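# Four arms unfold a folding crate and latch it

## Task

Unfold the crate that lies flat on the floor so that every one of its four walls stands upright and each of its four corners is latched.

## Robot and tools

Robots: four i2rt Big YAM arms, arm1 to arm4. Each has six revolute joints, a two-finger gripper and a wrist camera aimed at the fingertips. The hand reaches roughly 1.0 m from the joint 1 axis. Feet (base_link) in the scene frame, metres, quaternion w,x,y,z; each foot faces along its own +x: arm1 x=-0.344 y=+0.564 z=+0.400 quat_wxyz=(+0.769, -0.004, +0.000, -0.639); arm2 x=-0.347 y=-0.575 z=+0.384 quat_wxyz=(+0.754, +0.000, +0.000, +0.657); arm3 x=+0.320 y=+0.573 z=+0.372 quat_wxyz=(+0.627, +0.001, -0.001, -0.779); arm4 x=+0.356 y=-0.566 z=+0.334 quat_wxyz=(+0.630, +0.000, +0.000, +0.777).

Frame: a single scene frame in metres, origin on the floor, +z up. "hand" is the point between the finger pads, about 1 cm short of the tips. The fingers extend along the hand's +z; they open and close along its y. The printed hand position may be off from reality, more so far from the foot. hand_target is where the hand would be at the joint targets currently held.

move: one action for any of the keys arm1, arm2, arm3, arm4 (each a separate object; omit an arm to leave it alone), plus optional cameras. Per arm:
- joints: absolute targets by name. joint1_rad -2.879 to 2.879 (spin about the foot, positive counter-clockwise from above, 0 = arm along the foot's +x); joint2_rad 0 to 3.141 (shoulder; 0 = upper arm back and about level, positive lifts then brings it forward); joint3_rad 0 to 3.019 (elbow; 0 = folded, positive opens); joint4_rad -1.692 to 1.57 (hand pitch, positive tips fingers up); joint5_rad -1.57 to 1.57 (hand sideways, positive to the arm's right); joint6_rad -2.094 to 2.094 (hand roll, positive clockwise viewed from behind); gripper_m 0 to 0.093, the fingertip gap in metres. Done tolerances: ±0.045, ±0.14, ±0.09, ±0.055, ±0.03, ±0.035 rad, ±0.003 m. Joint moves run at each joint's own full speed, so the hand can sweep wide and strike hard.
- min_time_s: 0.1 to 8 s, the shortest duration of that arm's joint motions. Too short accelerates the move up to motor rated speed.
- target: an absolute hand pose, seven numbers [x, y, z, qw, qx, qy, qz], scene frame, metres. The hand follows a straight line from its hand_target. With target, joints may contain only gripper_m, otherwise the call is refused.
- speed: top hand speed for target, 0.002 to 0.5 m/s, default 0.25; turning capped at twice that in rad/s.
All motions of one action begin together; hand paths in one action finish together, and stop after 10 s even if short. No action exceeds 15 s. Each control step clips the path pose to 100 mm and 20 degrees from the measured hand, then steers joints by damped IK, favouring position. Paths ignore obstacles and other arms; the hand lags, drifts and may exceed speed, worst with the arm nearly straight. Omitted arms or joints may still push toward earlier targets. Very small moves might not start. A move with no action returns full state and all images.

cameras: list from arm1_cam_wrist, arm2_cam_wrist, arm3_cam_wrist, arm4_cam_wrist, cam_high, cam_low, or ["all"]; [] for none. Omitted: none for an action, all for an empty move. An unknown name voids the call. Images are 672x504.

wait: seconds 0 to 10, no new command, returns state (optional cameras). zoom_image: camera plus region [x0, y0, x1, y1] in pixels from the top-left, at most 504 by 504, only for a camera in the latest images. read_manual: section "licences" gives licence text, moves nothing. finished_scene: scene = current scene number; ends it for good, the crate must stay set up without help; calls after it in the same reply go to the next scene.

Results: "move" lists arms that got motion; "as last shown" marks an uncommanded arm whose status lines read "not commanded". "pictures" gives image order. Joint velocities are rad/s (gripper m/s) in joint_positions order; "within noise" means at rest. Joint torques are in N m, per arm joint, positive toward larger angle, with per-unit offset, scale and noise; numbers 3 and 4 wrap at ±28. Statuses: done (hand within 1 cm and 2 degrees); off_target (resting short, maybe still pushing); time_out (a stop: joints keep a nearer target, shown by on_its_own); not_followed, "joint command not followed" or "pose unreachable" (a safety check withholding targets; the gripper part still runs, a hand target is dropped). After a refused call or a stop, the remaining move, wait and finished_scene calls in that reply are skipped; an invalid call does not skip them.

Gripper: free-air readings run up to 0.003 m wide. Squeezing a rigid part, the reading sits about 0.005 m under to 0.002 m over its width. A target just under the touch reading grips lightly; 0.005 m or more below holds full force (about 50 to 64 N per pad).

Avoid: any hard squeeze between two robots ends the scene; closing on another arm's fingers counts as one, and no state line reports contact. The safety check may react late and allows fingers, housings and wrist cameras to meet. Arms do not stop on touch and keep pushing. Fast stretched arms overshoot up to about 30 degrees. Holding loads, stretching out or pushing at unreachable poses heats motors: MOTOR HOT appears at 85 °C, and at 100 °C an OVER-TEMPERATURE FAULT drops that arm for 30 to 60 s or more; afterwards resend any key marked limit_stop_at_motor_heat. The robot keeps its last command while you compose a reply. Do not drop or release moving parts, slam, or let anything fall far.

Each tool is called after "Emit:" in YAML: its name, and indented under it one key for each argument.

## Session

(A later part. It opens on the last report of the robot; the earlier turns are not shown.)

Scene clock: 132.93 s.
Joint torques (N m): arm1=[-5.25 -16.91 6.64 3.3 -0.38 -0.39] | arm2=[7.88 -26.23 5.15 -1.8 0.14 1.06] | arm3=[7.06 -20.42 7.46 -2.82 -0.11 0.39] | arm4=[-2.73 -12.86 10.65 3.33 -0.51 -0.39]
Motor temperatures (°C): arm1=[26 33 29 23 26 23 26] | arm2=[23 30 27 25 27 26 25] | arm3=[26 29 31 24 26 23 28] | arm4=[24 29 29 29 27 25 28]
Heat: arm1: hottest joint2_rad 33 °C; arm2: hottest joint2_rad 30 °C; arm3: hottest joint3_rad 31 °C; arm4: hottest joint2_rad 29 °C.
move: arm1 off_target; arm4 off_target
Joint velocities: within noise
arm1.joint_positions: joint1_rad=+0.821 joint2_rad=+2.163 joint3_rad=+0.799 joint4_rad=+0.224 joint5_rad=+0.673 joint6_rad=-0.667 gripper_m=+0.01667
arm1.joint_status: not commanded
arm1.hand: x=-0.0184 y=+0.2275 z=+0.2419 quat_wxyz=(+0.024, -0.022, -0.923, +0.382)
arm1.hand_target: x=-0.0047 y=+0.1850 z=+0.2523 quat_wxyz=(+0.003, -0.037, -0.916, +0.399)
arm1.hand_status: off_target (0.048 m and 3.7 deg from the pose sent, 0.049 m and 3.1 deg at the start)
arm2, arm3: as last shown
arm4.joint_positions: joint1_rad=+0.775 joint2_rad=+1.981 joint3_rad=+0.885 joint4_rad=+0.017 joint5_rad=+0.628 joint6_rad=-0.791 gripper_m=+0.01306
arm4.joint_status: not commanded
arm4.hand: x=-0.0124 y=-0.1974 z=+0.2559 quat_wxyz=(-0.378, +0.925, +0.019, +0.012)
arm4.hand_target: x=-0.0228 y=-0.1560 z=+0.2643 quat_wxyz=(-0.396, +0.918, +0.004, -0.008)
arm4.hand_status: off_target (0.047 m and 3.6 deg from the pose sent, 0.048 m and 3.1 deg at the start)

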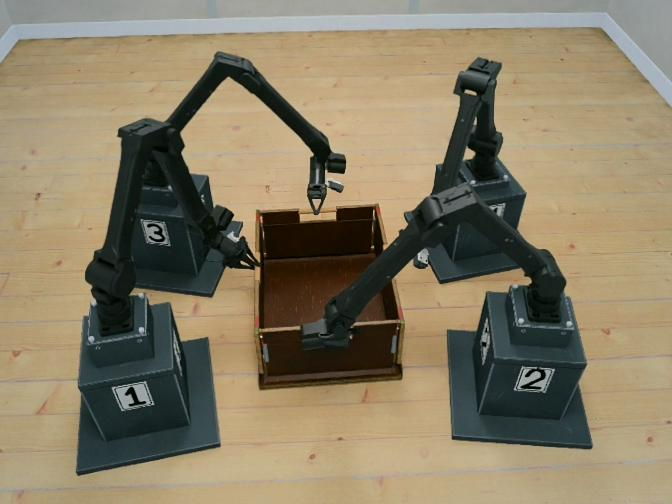

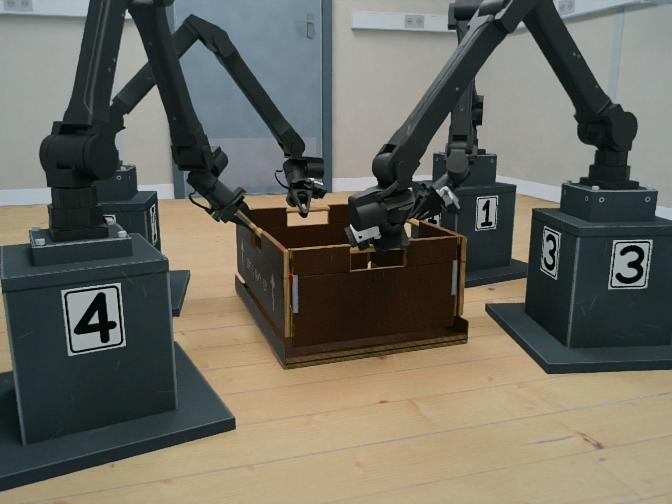

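Emit:
move:
  arm1: {"target": [-0.004, 0.2185, 0.247, -0.0014, 0.0362, 0.9166, -0.3987], "speed": 0.08}
  arm4: {"target": [-0.019, -0.192, 0.259, -0.3955, 0.9186, 0.0039, -0.0093], "speed": 0.08}
  arm3: {"target": [0.258, 0.021, 0.262, -0.2637, 0.6400, 0.6635, -0.2858], "speed": 0.08}
  arm2: {"target": [-0.291, -0.004, 0.246, -0.3106, 0.6733, -0.6238, 0.2507], "speed": 0.08}

Emit:
move:
  arm1: {"joints": {"gripper_m": 0.032}}
  arm4: {"joints": {"gripper_m": 0.032}}
  arm3: {"joints": {"gripper_m": 0.032}}
  arm2: {"joints": {"gripper_m": 0.032}}
  cameras: ["all"]

Emit:
zoom_image:
  camera: "cam_high"
  region: [240, 190, 420, 400]

Scene clock: 139.37 s.
Joint torques (N m): arm1=[-0.03 -17.14 4.04 2.76 0.38 0.09] | arm2=[1.49 -23.59 3.85 0.9 0.09 0.3] | arm3=[-0.5 -19.72 3.17 0.53 0 -0.07] | arm4=[1.61 -14.39 6.37 2.44 0.19 0.23]
Motor temperatures (°C): arm1=[26 33 29 23 26 24 26] | arm2=[24 30 27 25 27 26 25] | arm3=[26 30 31 24 26 23 28] | arm4=[24 30 29 29 27 25 28]
Heat: arm1: hottest joint2_rad 33 °C; arm2: hottest joint2_rad 30 °C; arm3: hottest joint3_rad 31 °C; arm4: hottest joint2_rad 30 °C.
move: arm1 off_target; arm2 off_target; arm3 done; arm4 off_target
Joint velocities: within noise
arm1.joint_positions: joint1_rad=+0.824 joint2_rad=+2.165 joint3_rad=+0.793 joint4_rad=+0.239 joint5_rad=+0.677 joint6_rad=-0.653 gripper_m=+0.01667
arm1.joint_status: not commanded
arm1.hand: x=-0.0187 y=+0.2286 z=+0.2421 quat_wxyz=(+0.019, -0.029, -0.922, +0.386)
arm1.hand_target: x=-0.0030 y=+0.2192 z=+0.2466 quat_wxyz=(-0.001, -0.035, -0.918, +0.396)
arm1.hand_status: off_target (0.019 m and 2.7 deg from the pose sent, 0.018 m and 3.7 deg at the start)
arm2.joint_positions: joint1_rad=+0.245 joint2_rad=+2.343 joint3_rad=+1.390 joint4_rad=-0.643 joint5_rad=+0.838 joint6_rad=+0.019 gripper_m=+0.01652
arm2.joint_status: not commanded
arm2.hand: x=-0.2774 y=-0.0129 z=+0.2372 quat_wxyz=(-0.298, +0.678, -0.612, +0.277)
arm2.hand_target: x=-0.2894 y=-0.0056 z=+0.2472 quat_wxyz=(-0.310, +0.673, -0.621, +0.256)
arm2.hand_status: off_target (0.018 m and 3.7 deg from the pose sent, 0.017 m and 4.4 deg at the start)
arm3.joint_positions: joint1_rad=+0.330 joint2_rad=+2.277 joint3_rad=+1.374 joint4_rad=-0.757 joint5_rad=+0.816 joint6_rad=+0.133 gripper_m=+0.01664
arm3.joint_status: not commanded
arm3.hand: x=+0.2557 y=+0.0242 z=+0.2534 quat_wxyz=(+0.275, -0.642, -0.655, +0.287)
arm3.hand_target: x=+0.2583 y=+0.0224 z=+0.2624 quat_wxyz=(+0.265, -0.641, -0.661, +0.285)
arm3.hand_status: done (0.009 m and 1.6 deg from the pose sent, 0.008 m and 4.4 deg at the start)
arm4.joint_positions: joint1_rad=+0.777 joint2_rad=+1.979 joint3_rad=+0.869 joint4_rad=+0.049 joint5_rad=+0.628 joint6_rad=-0.786 gripper_m=+0.01306
arm4.joint_status: not commanded
arm4.hand: x=-0.0115 y=-0.1989 z=+0.2558 quat_wxyz=(-0.383, +0.924, +0.014, +0.004)
arm4.hand_target: x=-0.0204 y=-0.1921 z=+0.2587 quat_wxyz=(-0.393, +0.920, +0.004, -0.012)
arm4.hand_status: off_target (0.011 m and 2.4 deg from the pose sent, 0.009 m and 3.6 deg at the start)
pictures: none

Scene clock: 140.00 s.
Joint torques (N m): arm1=[-1.03 -17.55 3.58 1.95 0.4 0.09] | arm2=[0.62 -23.53 4.42 0.66 0.33 0.1] | arm3=[-0.67 -19.19 3.4 0.46 0.37 0] | arm4=[1.61 -14.39 6.43 1.55 0.18 0.24]
Motor temperatures (°C): arm1=[26 32 29 23 26 24 26] | arm2=[24 30 27 25 27 26 25] | arm3=[26 30 31 24 26 23 28] | arm4=[24 29 29 29 27 25 28]
Heat: arm1: hottest joint2_rad 32 °C; arm2: hottest joint2_rad 30 °C; arm3: hottest joint3_rad 31 °C; arm4: hottest joint2_rad 29 °C.
move: arm1 done; arm2 done; arm3 done; arm4 done
Joint velocities: within noise
arm1.joint_positions: joint1_rad=+0.823 joint2_rad=+2.166 joint3_rad=+0.799 joint4_rad=+0.256 joint5_rad=+0.676 joint6_rad=-0.662 gripper_m=+0.03197
arm1.joint_status: all done
arm1.hand: x=-0.0138 y=+0.2249 z=+0.2438 quat_wxyz=(+0.012, -0.029, -0.920, +0.390)
arm1.hand_target: x=-0.0036 y=+0.2188 z=+0.2464 quat_wxyz=(+0.001, -0.032, -0.918, +0.396)
arm1.hand_status: not commanded
arm2.joint_positions: joint1_rad=+0.253 joint2_rad=+2.343 joint3_rad=+1.381 joint4_rad=-0.637 joint5_rad=+0.824 joint6_rad=+0.033 gripper_m=+0.03190
arm2.joint_status: all done
arm2.hand: x=-0.2829 y=-0.0161 z=+0.2334 quat_wxyz=(-0.295, +0.678, -0.616, +0.271)
arm2.hand_target: x=-0.2907 y=-0.0058 z=+0.2460 quat_wxyz=(-0.308, +0.674, -0.622, +0.254)
arm2.hand_status: not commanded
arm3.joint_positions: joint1_rad=+0.339 joint2_rad=+2.268 joint3_rad=+1.372 joint4_rad=-0.757 joint5_rad=+0.798 joint6_rad=+0.113 gripper_m=+0.03190
arm3.joint_status: all done
arm3.hand: x=+0.2631 y=+0.0225 z=+0.2556 quat_wxyz=(+0.269, -0.637, -0.666, +0.281)
arm3.hand_target: x=+0.2643 y=+0.0220 z=+0.2615 quat_wxyz=(+0.263, -0.636, -0.668, +0.282)
arm3.hand_status: not commanded
arm4.joint_positions: joint1_rad=+0.767 joint2_rad=+1.979 joint3_rad=+0.869 joint4_rad=+0.071 joint5_rad=+0.628 joint6_rad=-0.795 gripper_m=+0.03195
arm4.joint_status: all done
arm4.hand: x=-0.0114 y=-0.1933 z=+0.2581 quat_wxyz=(-0.389, +0.921, +0.011, -0.001)
arm4.hand_target: x=-0.0169 y=-0.1887 z=+0.2586 quat_wxyz=(-0.393, +0.919, +0.004, -0.009)
arm4.hand_status: not commanded
pictures: arm1_cam_wrist, arm2_cam_wrist, arm3_cam_wrist, arm4_cam_wrist, cam_high, cam_low

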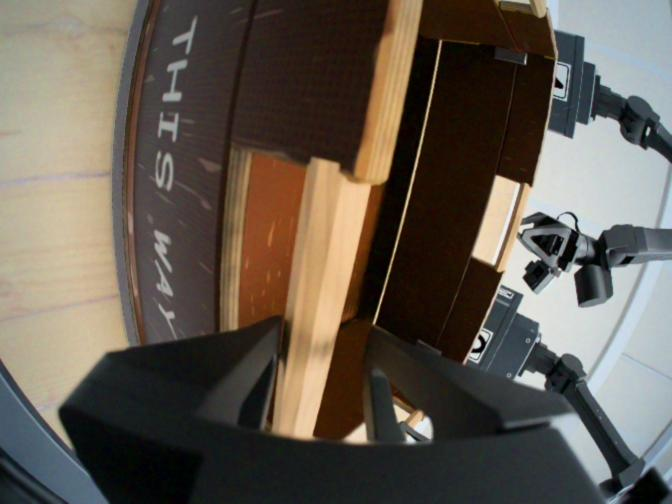

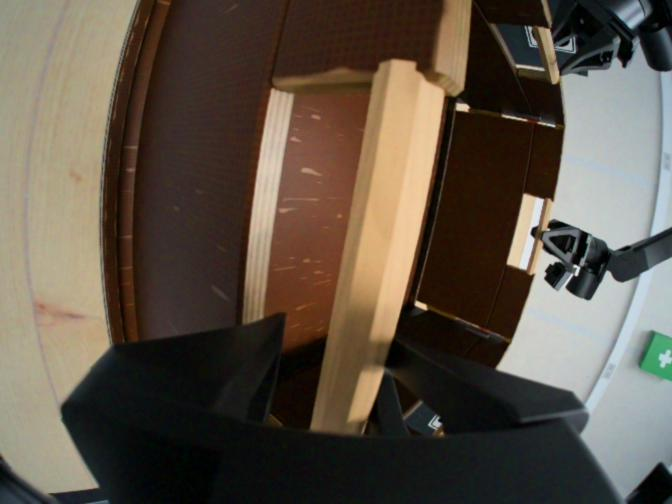

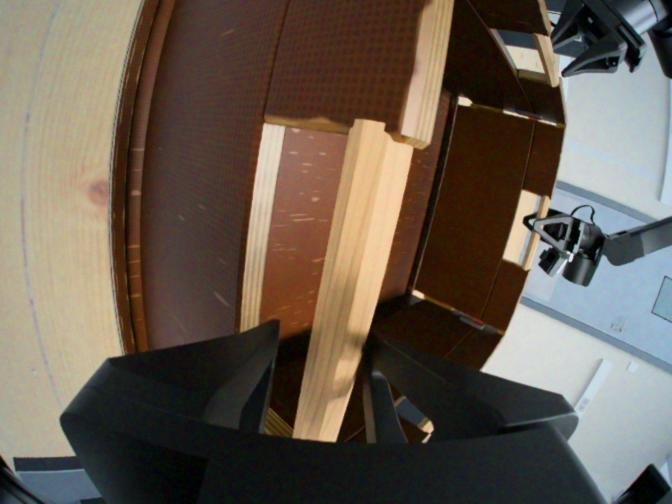

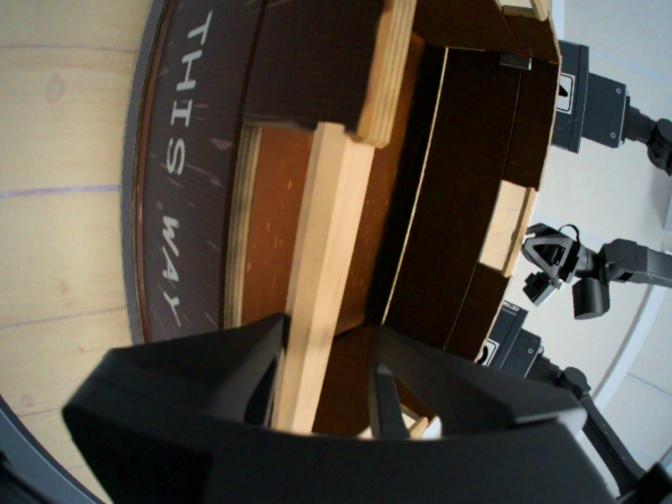

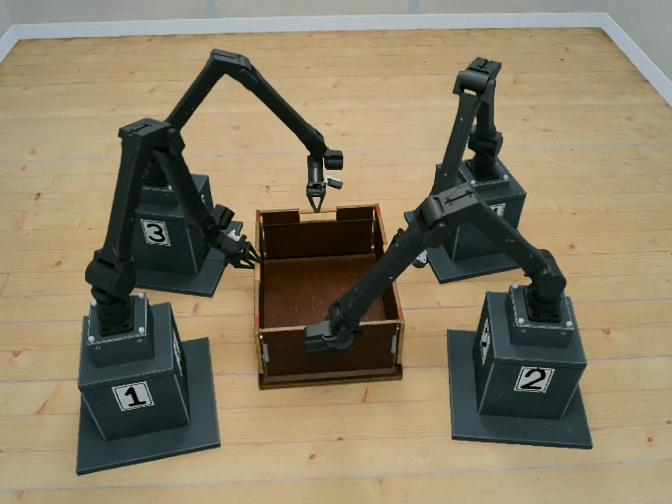

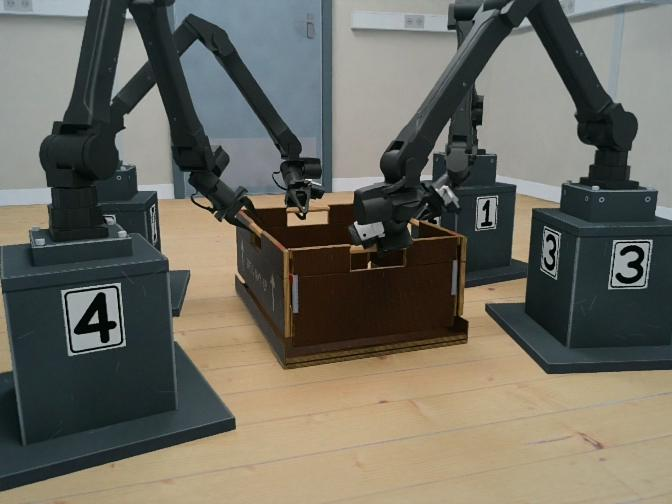

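Scaled by 2.400 from the camera's image (finer frame: 960x720).

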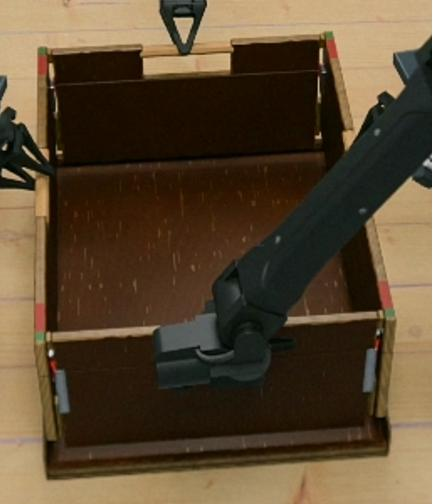

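Emit:
move:
  arm1: {"target": [-0.004, 0.2235, 0.247, -0.0014, 0.0362, 0.9166, -0.3987], "speed": 0.08, "joints": {"gripper_m": 0.055}}
  arm4: {"target": [-0.019, -0.196, 0.259, -0.3955, 0.9186, 0.0039, -0.0093], "speed": 0.08, "joints": {"gripper_m": 0.055}}
  arm3: {"target": [0.252, 0.021, 0.262, -0.2637, 0.6400, 0.6635, -0.2858], "speed": 0.08, "joints": {"gripper_m": 0.055}}
  arm2: {"target": [-0.284, -0.004, 0.250, -0.3106, 0.6733, -0.6238, 0.2507], "speed": 0.08, "joints": {"gripper_m": 0.055}}
  cameras: ["arm1_cam_wrist", "arm2_cam_wrist", "arm3_cam_wrist", "arm4_cam_wrist", "cam_high", "cam_low"]

Emit:
zoom_image:
  camera: "cam_high"
  region: [240, 190, 420, 400]

Emit:
zoom_image:
  camera: "cam_low"
  region: [225, 190, 485, 370]

Scene clock: 145.20 s.
Joint torques (N m): arm1=[0.79 -17.49 3.18 1.84 0.62 0.23] | arm2=[-0.21 -24.29 4.38 0.7 0.37 -0.07] | arm3=[-1.96 -19.02 3.48 0.65 0.64 0.03] | arm4=[2.73 -14.62 5.79 1.51 0.31 0.36]
Motor temperatures (°C): arm1=[26 32 29 23 26 24 26] | arm2=[24 30 27 25 27 26 25] | arm3=[26 30 31 24 26 23 28] | arm4=[24 29 29 29 27 25 27]
Heat: arm1: hottest joint2_rad 32 °C; arm2: hottest joint2_rad 30 °C; arm3: hottest joint3_rad 31 °C; arm4: hottest joint2_rad 29 °C.
move: arm1 done; arm2 off_target; arm3 done; arm4 done
Joint velocities: within noise
arm1.joint_positions: joint1_rad=+0.826 joint2_rad=+2.166 joint3_rad=+0.799 joint4_rad=+0.256 joint5_rad=+0.682 joint6_rad=-0.658 gripper_m=+0.05493
arm1.joint_status: all done
arm1.hand: x=-0.0134 y=+0.2254 z=+0.2444 quat_wxyz=(+0.013, -0.030, -0.919, +0.393)
arm1.hand_target: x=-0.0034 y=+0.2242 z=+0.2469 quat_wxyz=(+0.001, -0.035, -0.917, +0.398)
arm1.hand_status: done (0.010 m and 1.6 deg from the pose sent, 0.010 m and 1.8 deg at the start)
arm2.joint_positions: joint1_rad=+0.254 joint2_rad=+2.343 joint3_rad=+1.372 joint4_rad=-0.616 joint5_rad=+0.823 joint6_rad=+0.033 gripper_m=+0.05487
arm2.joint_status: all done
arm2.hand: x=-0.2839 y=-0.0165 z=+0.2311 quat_wxyz=(-0.299, +0.677, -0.617, +0.266)
arm2.hand_target: x=-0.2847 y=-0.0041 z=+0.2495 quat_wxyz=(-0.311, +0.673, -0.623, +0.250)
arm2.hand_status: off_target (0.023 m and 2.4 deg from the pose sent, 0.021 m and 3.1 deg at the start)
arm3.joint_positions: joint1_rad=+0.325 joint2_rad=+2.268 joint3_rad=+1.366 joint4_rad=-0.736 joint5_rad=+0.798 joint6_rad=+0.096 gripper_m=+0.05487
arm3.joint_status: all done
arm3.hand: x=+0.2557 y=+0.0222 z=+0.2539 quat_wxyz=(+0.268, -0.638, -0.665, +0.281)
arm3.hand_target: x=+0.2476 y=+0.0219 z=+0.2614 quat_wxyz=(+0.265, -0.642, -0.661, +0.284)
arm3.hand_status: done (0.009 m and 0.8 deg from the pose sent, 0.013 m and 1.0 deg at the start)
arm4.joint_positions: joint1_rad=+0.783 joint2_rad=+1.979 joint3_rad=+0.869 joint4_rad=+0.071 joint5_rad=+0.637 joint6_rad=-0.791 gripper_m=+0.05493
arm4.joint_status: all done
arm4.hand: x=-0.0160 y=-0.1981 z=+0.2589 quat_wxyz=(-0.392, +0.920, +0.014, -0.002)
arm4.hand_target: x=-0.0220 y=-0.1991 z=+0.2590 quat_wxyz=(-0.396, +0.918, +0.008, -0.011)
arm4.hand_status: done (0.004 m and 1.5 deg from the pose sent, 0.008 m and 1.5 deg at the start)

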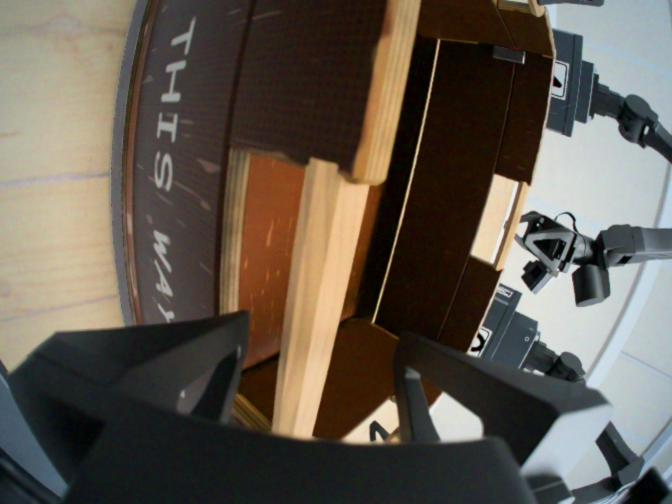

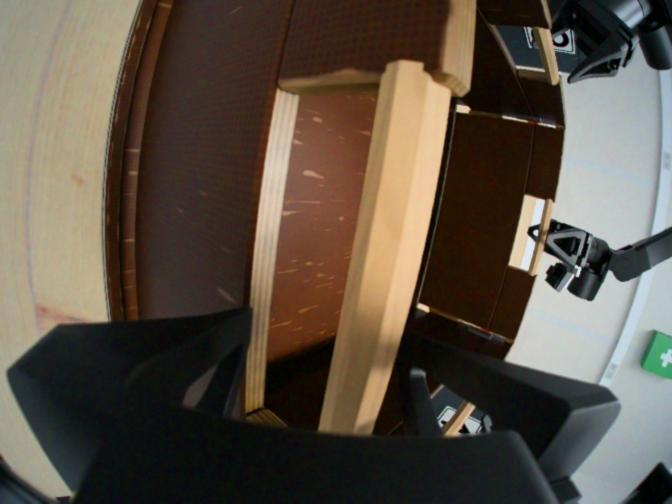

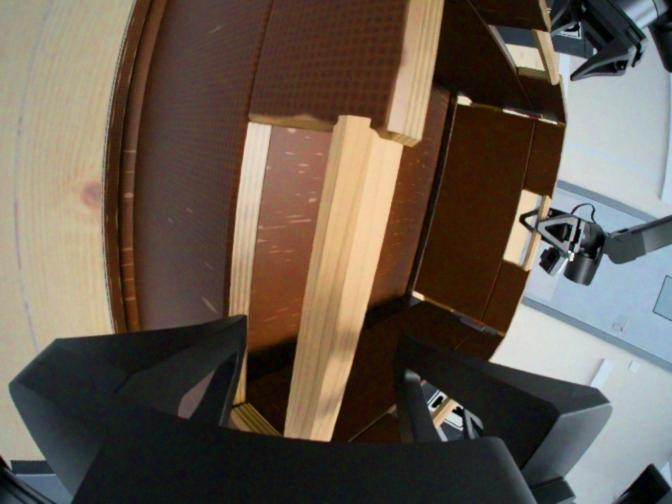

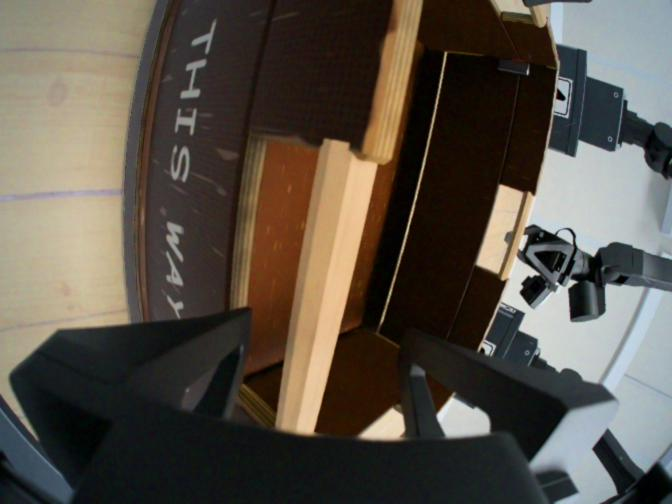

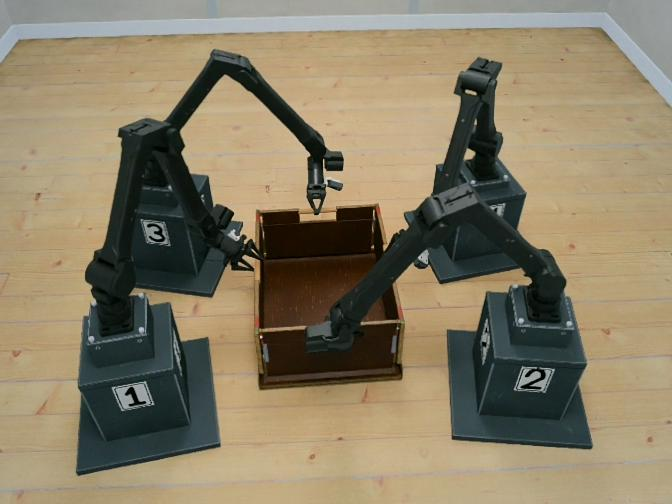

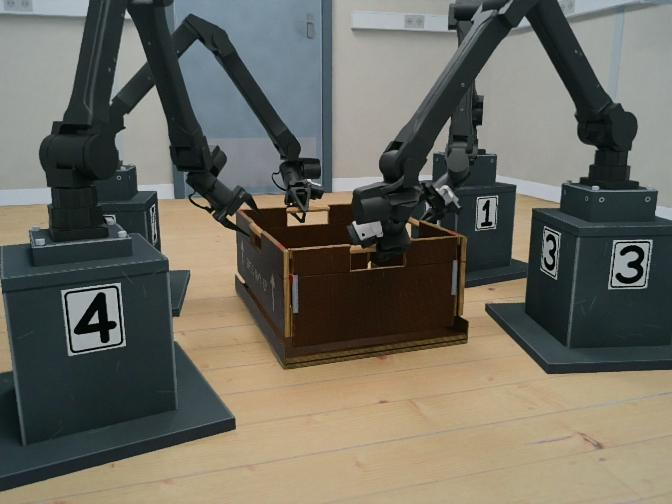

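Scaled by 2.400 from the camera's image (finer frame: 960x720).

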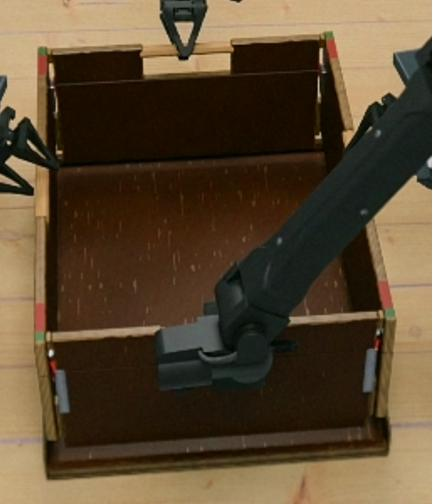

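Scaled by 1.938 from the camera's image (finer frame: 960x720).

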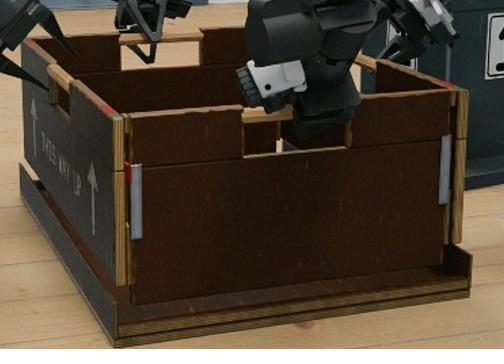

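Emit:
move:
  arm1: {"target": [0.0, 0.2785, 0.297, -0.0014, 0.0362, 0.9166, -0.3987], "speed": 0.15}
  arm4: {"target": [-0.019, -0.246, 0.309, -0.3955, 0.9186, 0.0039, -0.0093], "speed": 0.15}
  arm3: {"target": [0.302, 0.021, 0.345, -0.2637, 0.6400, 0.6635, -0.2858], "speed": 0.15}
  arm2: {"target": [-0.264, -0.004, 0.250, -0.3106, 0.6733, -0.6238, 0.2507], "speed": 0.05}
  cameras: ["arm2_cam_wrist", "cam_high", "cam_low"]

Emit:
zoom_image:
  camera: "cam_high"
  region: [240, 190, 420, 400]

Scene clock: 149.17 s.
Joint torques (N m): arm1=[0.32 -16.62 2.66 0.87 0.66 0.25] | arm2=[-0.85 -24.7 4.33 0.73 0.36 -0.07] | arm3=[-0.56 -17.14 7.82 -0.4 0.43 0.21] | arm4=[2.02 -13.63 5.52 0.39 0.34 0.35]
Motor temperatures (°C): arm1=[26 32 29 23 26 23 25] | arm2=[23 30 27 25 27 26 25] | arm3=[26 30 31 24 26 23 28] | arm4=[24 29 29 29 27 25 27]
Heat: arm1: hottest joint2_rad 32 °C; arm2: hottest joint2_rad 30 °C; arm3: hottest joint3_rad 31 °C; arm4: hottest joint2_rad 29 °C.
move: arm1 done; arm2 off_target; arm3 off_target; arm4 done
Joint velocities: within noise
arm1.joint_positions: joint1_rad=+0.953 joint2_rad=+1.993 joint3_rad=+0.739 joint4_rad=+0.077 joint5_rad=+0.737 joint6_rad=-0.509 gripper_m=+0.05493
arm1.joint_status: not commanded
arm1.hand: x=+0.0017 y=+0.2743 z=+0.2975 quat_wxyz=(+0.000, -0.035, -0.916, +0.400)
arm1.hand_target: x=-0.0002 y=+0.2774 z=+0.2973 quat_wxyz=(+0.002, -0.036, -0.916, +0.400)
arm1.hand_status: done (0.005 m and 0.3 deg from the pose sent, 0.076 m and 1.6 deg at the start)
arm2.joint_positions: joint1_rad=+0.221 joint2_rad=+2.343 joint3_rad=+1.357 joint4_rad=-0.570 joint5_rad=+0.821 joint6_rad=-0.018 gripper_m=+0.05487
arm2.joint_status: not commanded
arm2.hand: x=-0.2654 y=-0.0179 z=+0.2277 quat_wxyz=(-0.296, +0.679, -0.616, +0.268)
arm2.hand_target: x=-0.2641 y=-0.0038 z=+0.2499 quat_wxyz=(-0.311, +0.672, -0.623, +0.250)
arm2.hand_status: off_target (0.026 m and 2.8 deg from the pose sent, 0.030 m and 2.4 deg at the start)
arm3.joint_positions: joint1_rad=+0.404 joint2_rad=+2.131 joint3_rad=+1.366 joint4_rad=-0.975 joint5_rad=+0.796 joint6_rad=+0.205 gripper_m=+0.05487
arm3.joint_status: not commanded
arm3.hand: x=+0.2956 y=+0.0363 z=+0.3291 quat_wxyz=(+0.279, -0.632, -0.668, +0.277)
arm3.hand_target: x=+0.3011 y=+0.0192 z=+0.3446 quat_wxyz=(+0.261, -0.642, -0.662, +0.288)
arm3.hand_status: off_target (0.023 m and 2.2 deg from the pose sent, 0.102 m and 0.8 deg at the start)
arm4.joint_positions: joint1_rad=+0.870 joint2_rad=+1.814 joint3_rad=+0.822 joint4_rad=-0.081 joint5_rad=+0.686 joint6_rad=-0.682 gripper_m=+0.05493
arm4.joint_status: not commanded
arm4.hand: x=-0.0211 y=-0.2381 z=+0.3131 quat_wxyz=(-0.400, +0.917, +0.004, -0.012)
arm4.hand_target: x=-0.0164 y=-0.2425 z=+0.3095 quat_wxyz=(-0.396, +0.918, +0.000, -0.008)
arm4.hand_status: done (0.009 m and 0.7 deg from the pose sent, 0.069 m and 1.5 deg at the start)

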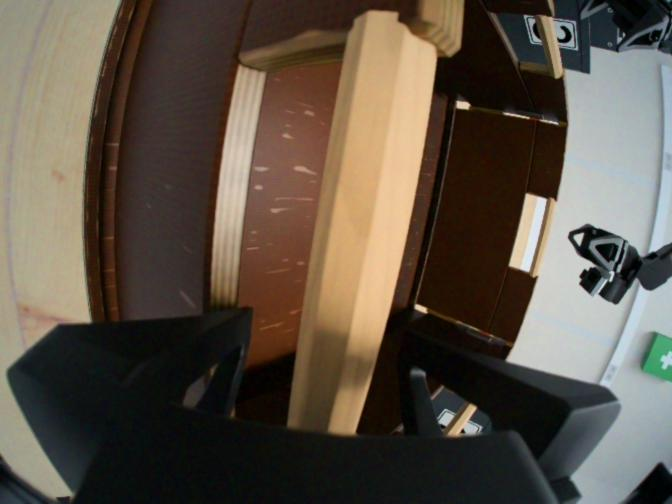

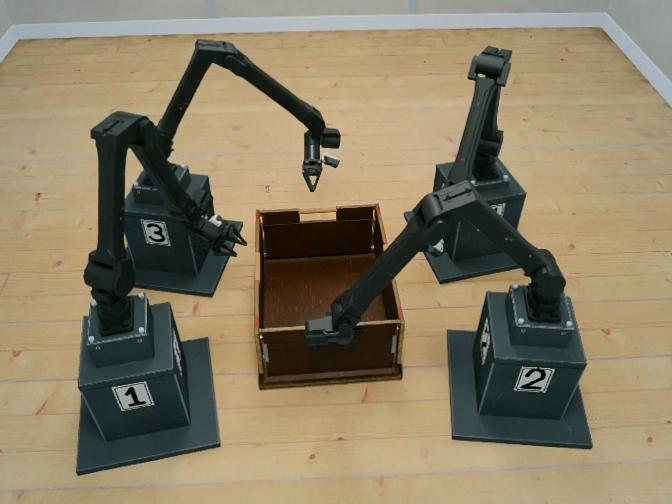

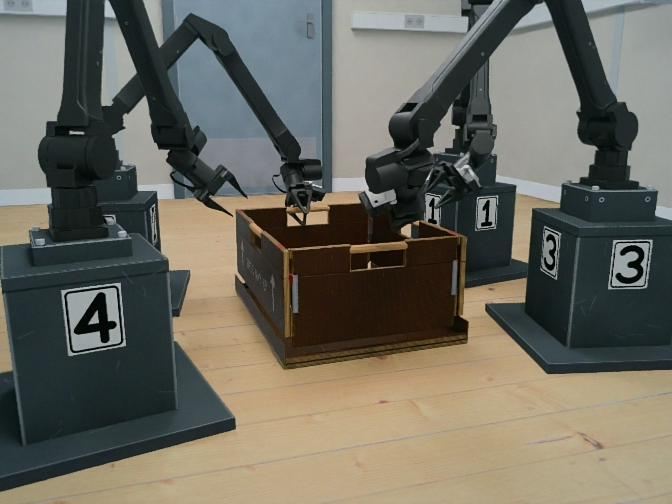

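Scaled by 2.400 from the camera's image (finer frame: 960x720).

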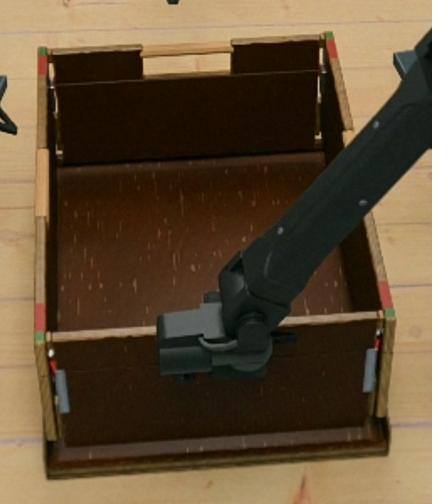

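Emit:
move:
  arm2: {"target": [-0.318, -0.014, 0.325, -0.3106, 0.6733, -0.6238, 0.2507], "speed": 0.2}
  cameras: ["cam_high", "cam_low"]

Emit:
zoom_image:
  camera: "cam_high"
  region: [240, 190, 420, 400]

Scene clock: 152.03 s.
Joint torques (N m): arm1=[0.44 -16.73 2.63 1.01 0.65 0.21] | arm2=[-0.03 -21.25 6.19 -0.13 0.5 0.12] | arm3=[-0.26 -17.38 7.65 -0.44 0.44 0.22] | arm4=[2.08 -13.68 5.52 0.39 0.33 0.36]
Motor temperatures (°C): arm1=[26 32 29 23 26 23 25] | arm2=[23 30 27 25 27 26 25] | arm3=[26 30 31 24 26 23 28] | arm4=[24 29 29 29 27 25 27]
Heat: arm1: hottest joint2_rad 32 °C; arm2: hottest joint2_rad 30 °C; arm3: hottest joint3_rad 31 °C; arm4: hottest joint2_rad 29 °C.
move: arm2 off_target
Joint velocities: within noise
arm1, arm3: as last shown
arm2.joint_positions: joint1_rad=+0.319 joint2_rad=+2.177 joint3_rad=+1.341 joint4_rad=-0.797 joint5_rad=+0.821 joint6_rad=+0.108 gripper_m=+0.05487
arm2.joint_status: not commanded
arm2.hand: x=-0.3185 y=-0.0231 z=+0.3117 quat_wxyz=(-0.303, +0.680, -0.614, +0.261)
arm2.hand_target: x=-0.3169 y=-0.0134 z=+0.3251 quat_wxyz=(-0.311, +0.672, -0.624, +0.251)
arm2.hand_status: off_target (0.016 m and 2.0 deg from the pose sent, 0.111 m and 2.8 deg at the start)
arm4.joint_positions: joint1_rad=+0.869 joint2_rad=+1.814 joint3_rad=+0.822 joint4_rad=-0.081 joint5_rad=+0.686 joint6_rad=-0.682 gripper_m=+0.05493
arm4.joint_status: not commanded
arm4.hand: x=-0.0206 y=-0.2375 z=+0.3131 quat_wxyz=(-0.400, +0.917, +0.003, -0.012)
arm4.hand_target: x=-0.0159 y=-0.2420 z=+0.3094 quat_wxyz=(-0.396, +0.918, +0.000, -0.008)
arm4.hand_status: not commanded

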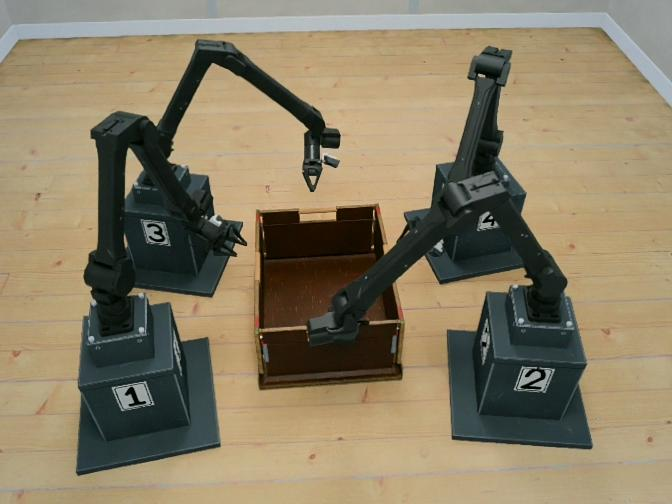

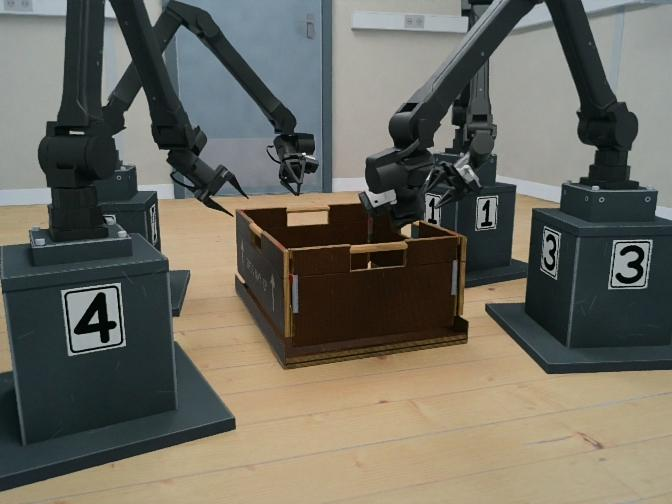

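Scaled by 2.400 from the camera's image (finer frame: 960x720).

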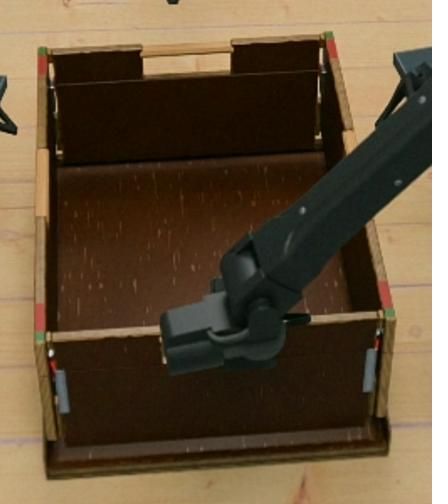

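Emit:
finished_scene:
  scene: 2

The scene is finished: the task was done.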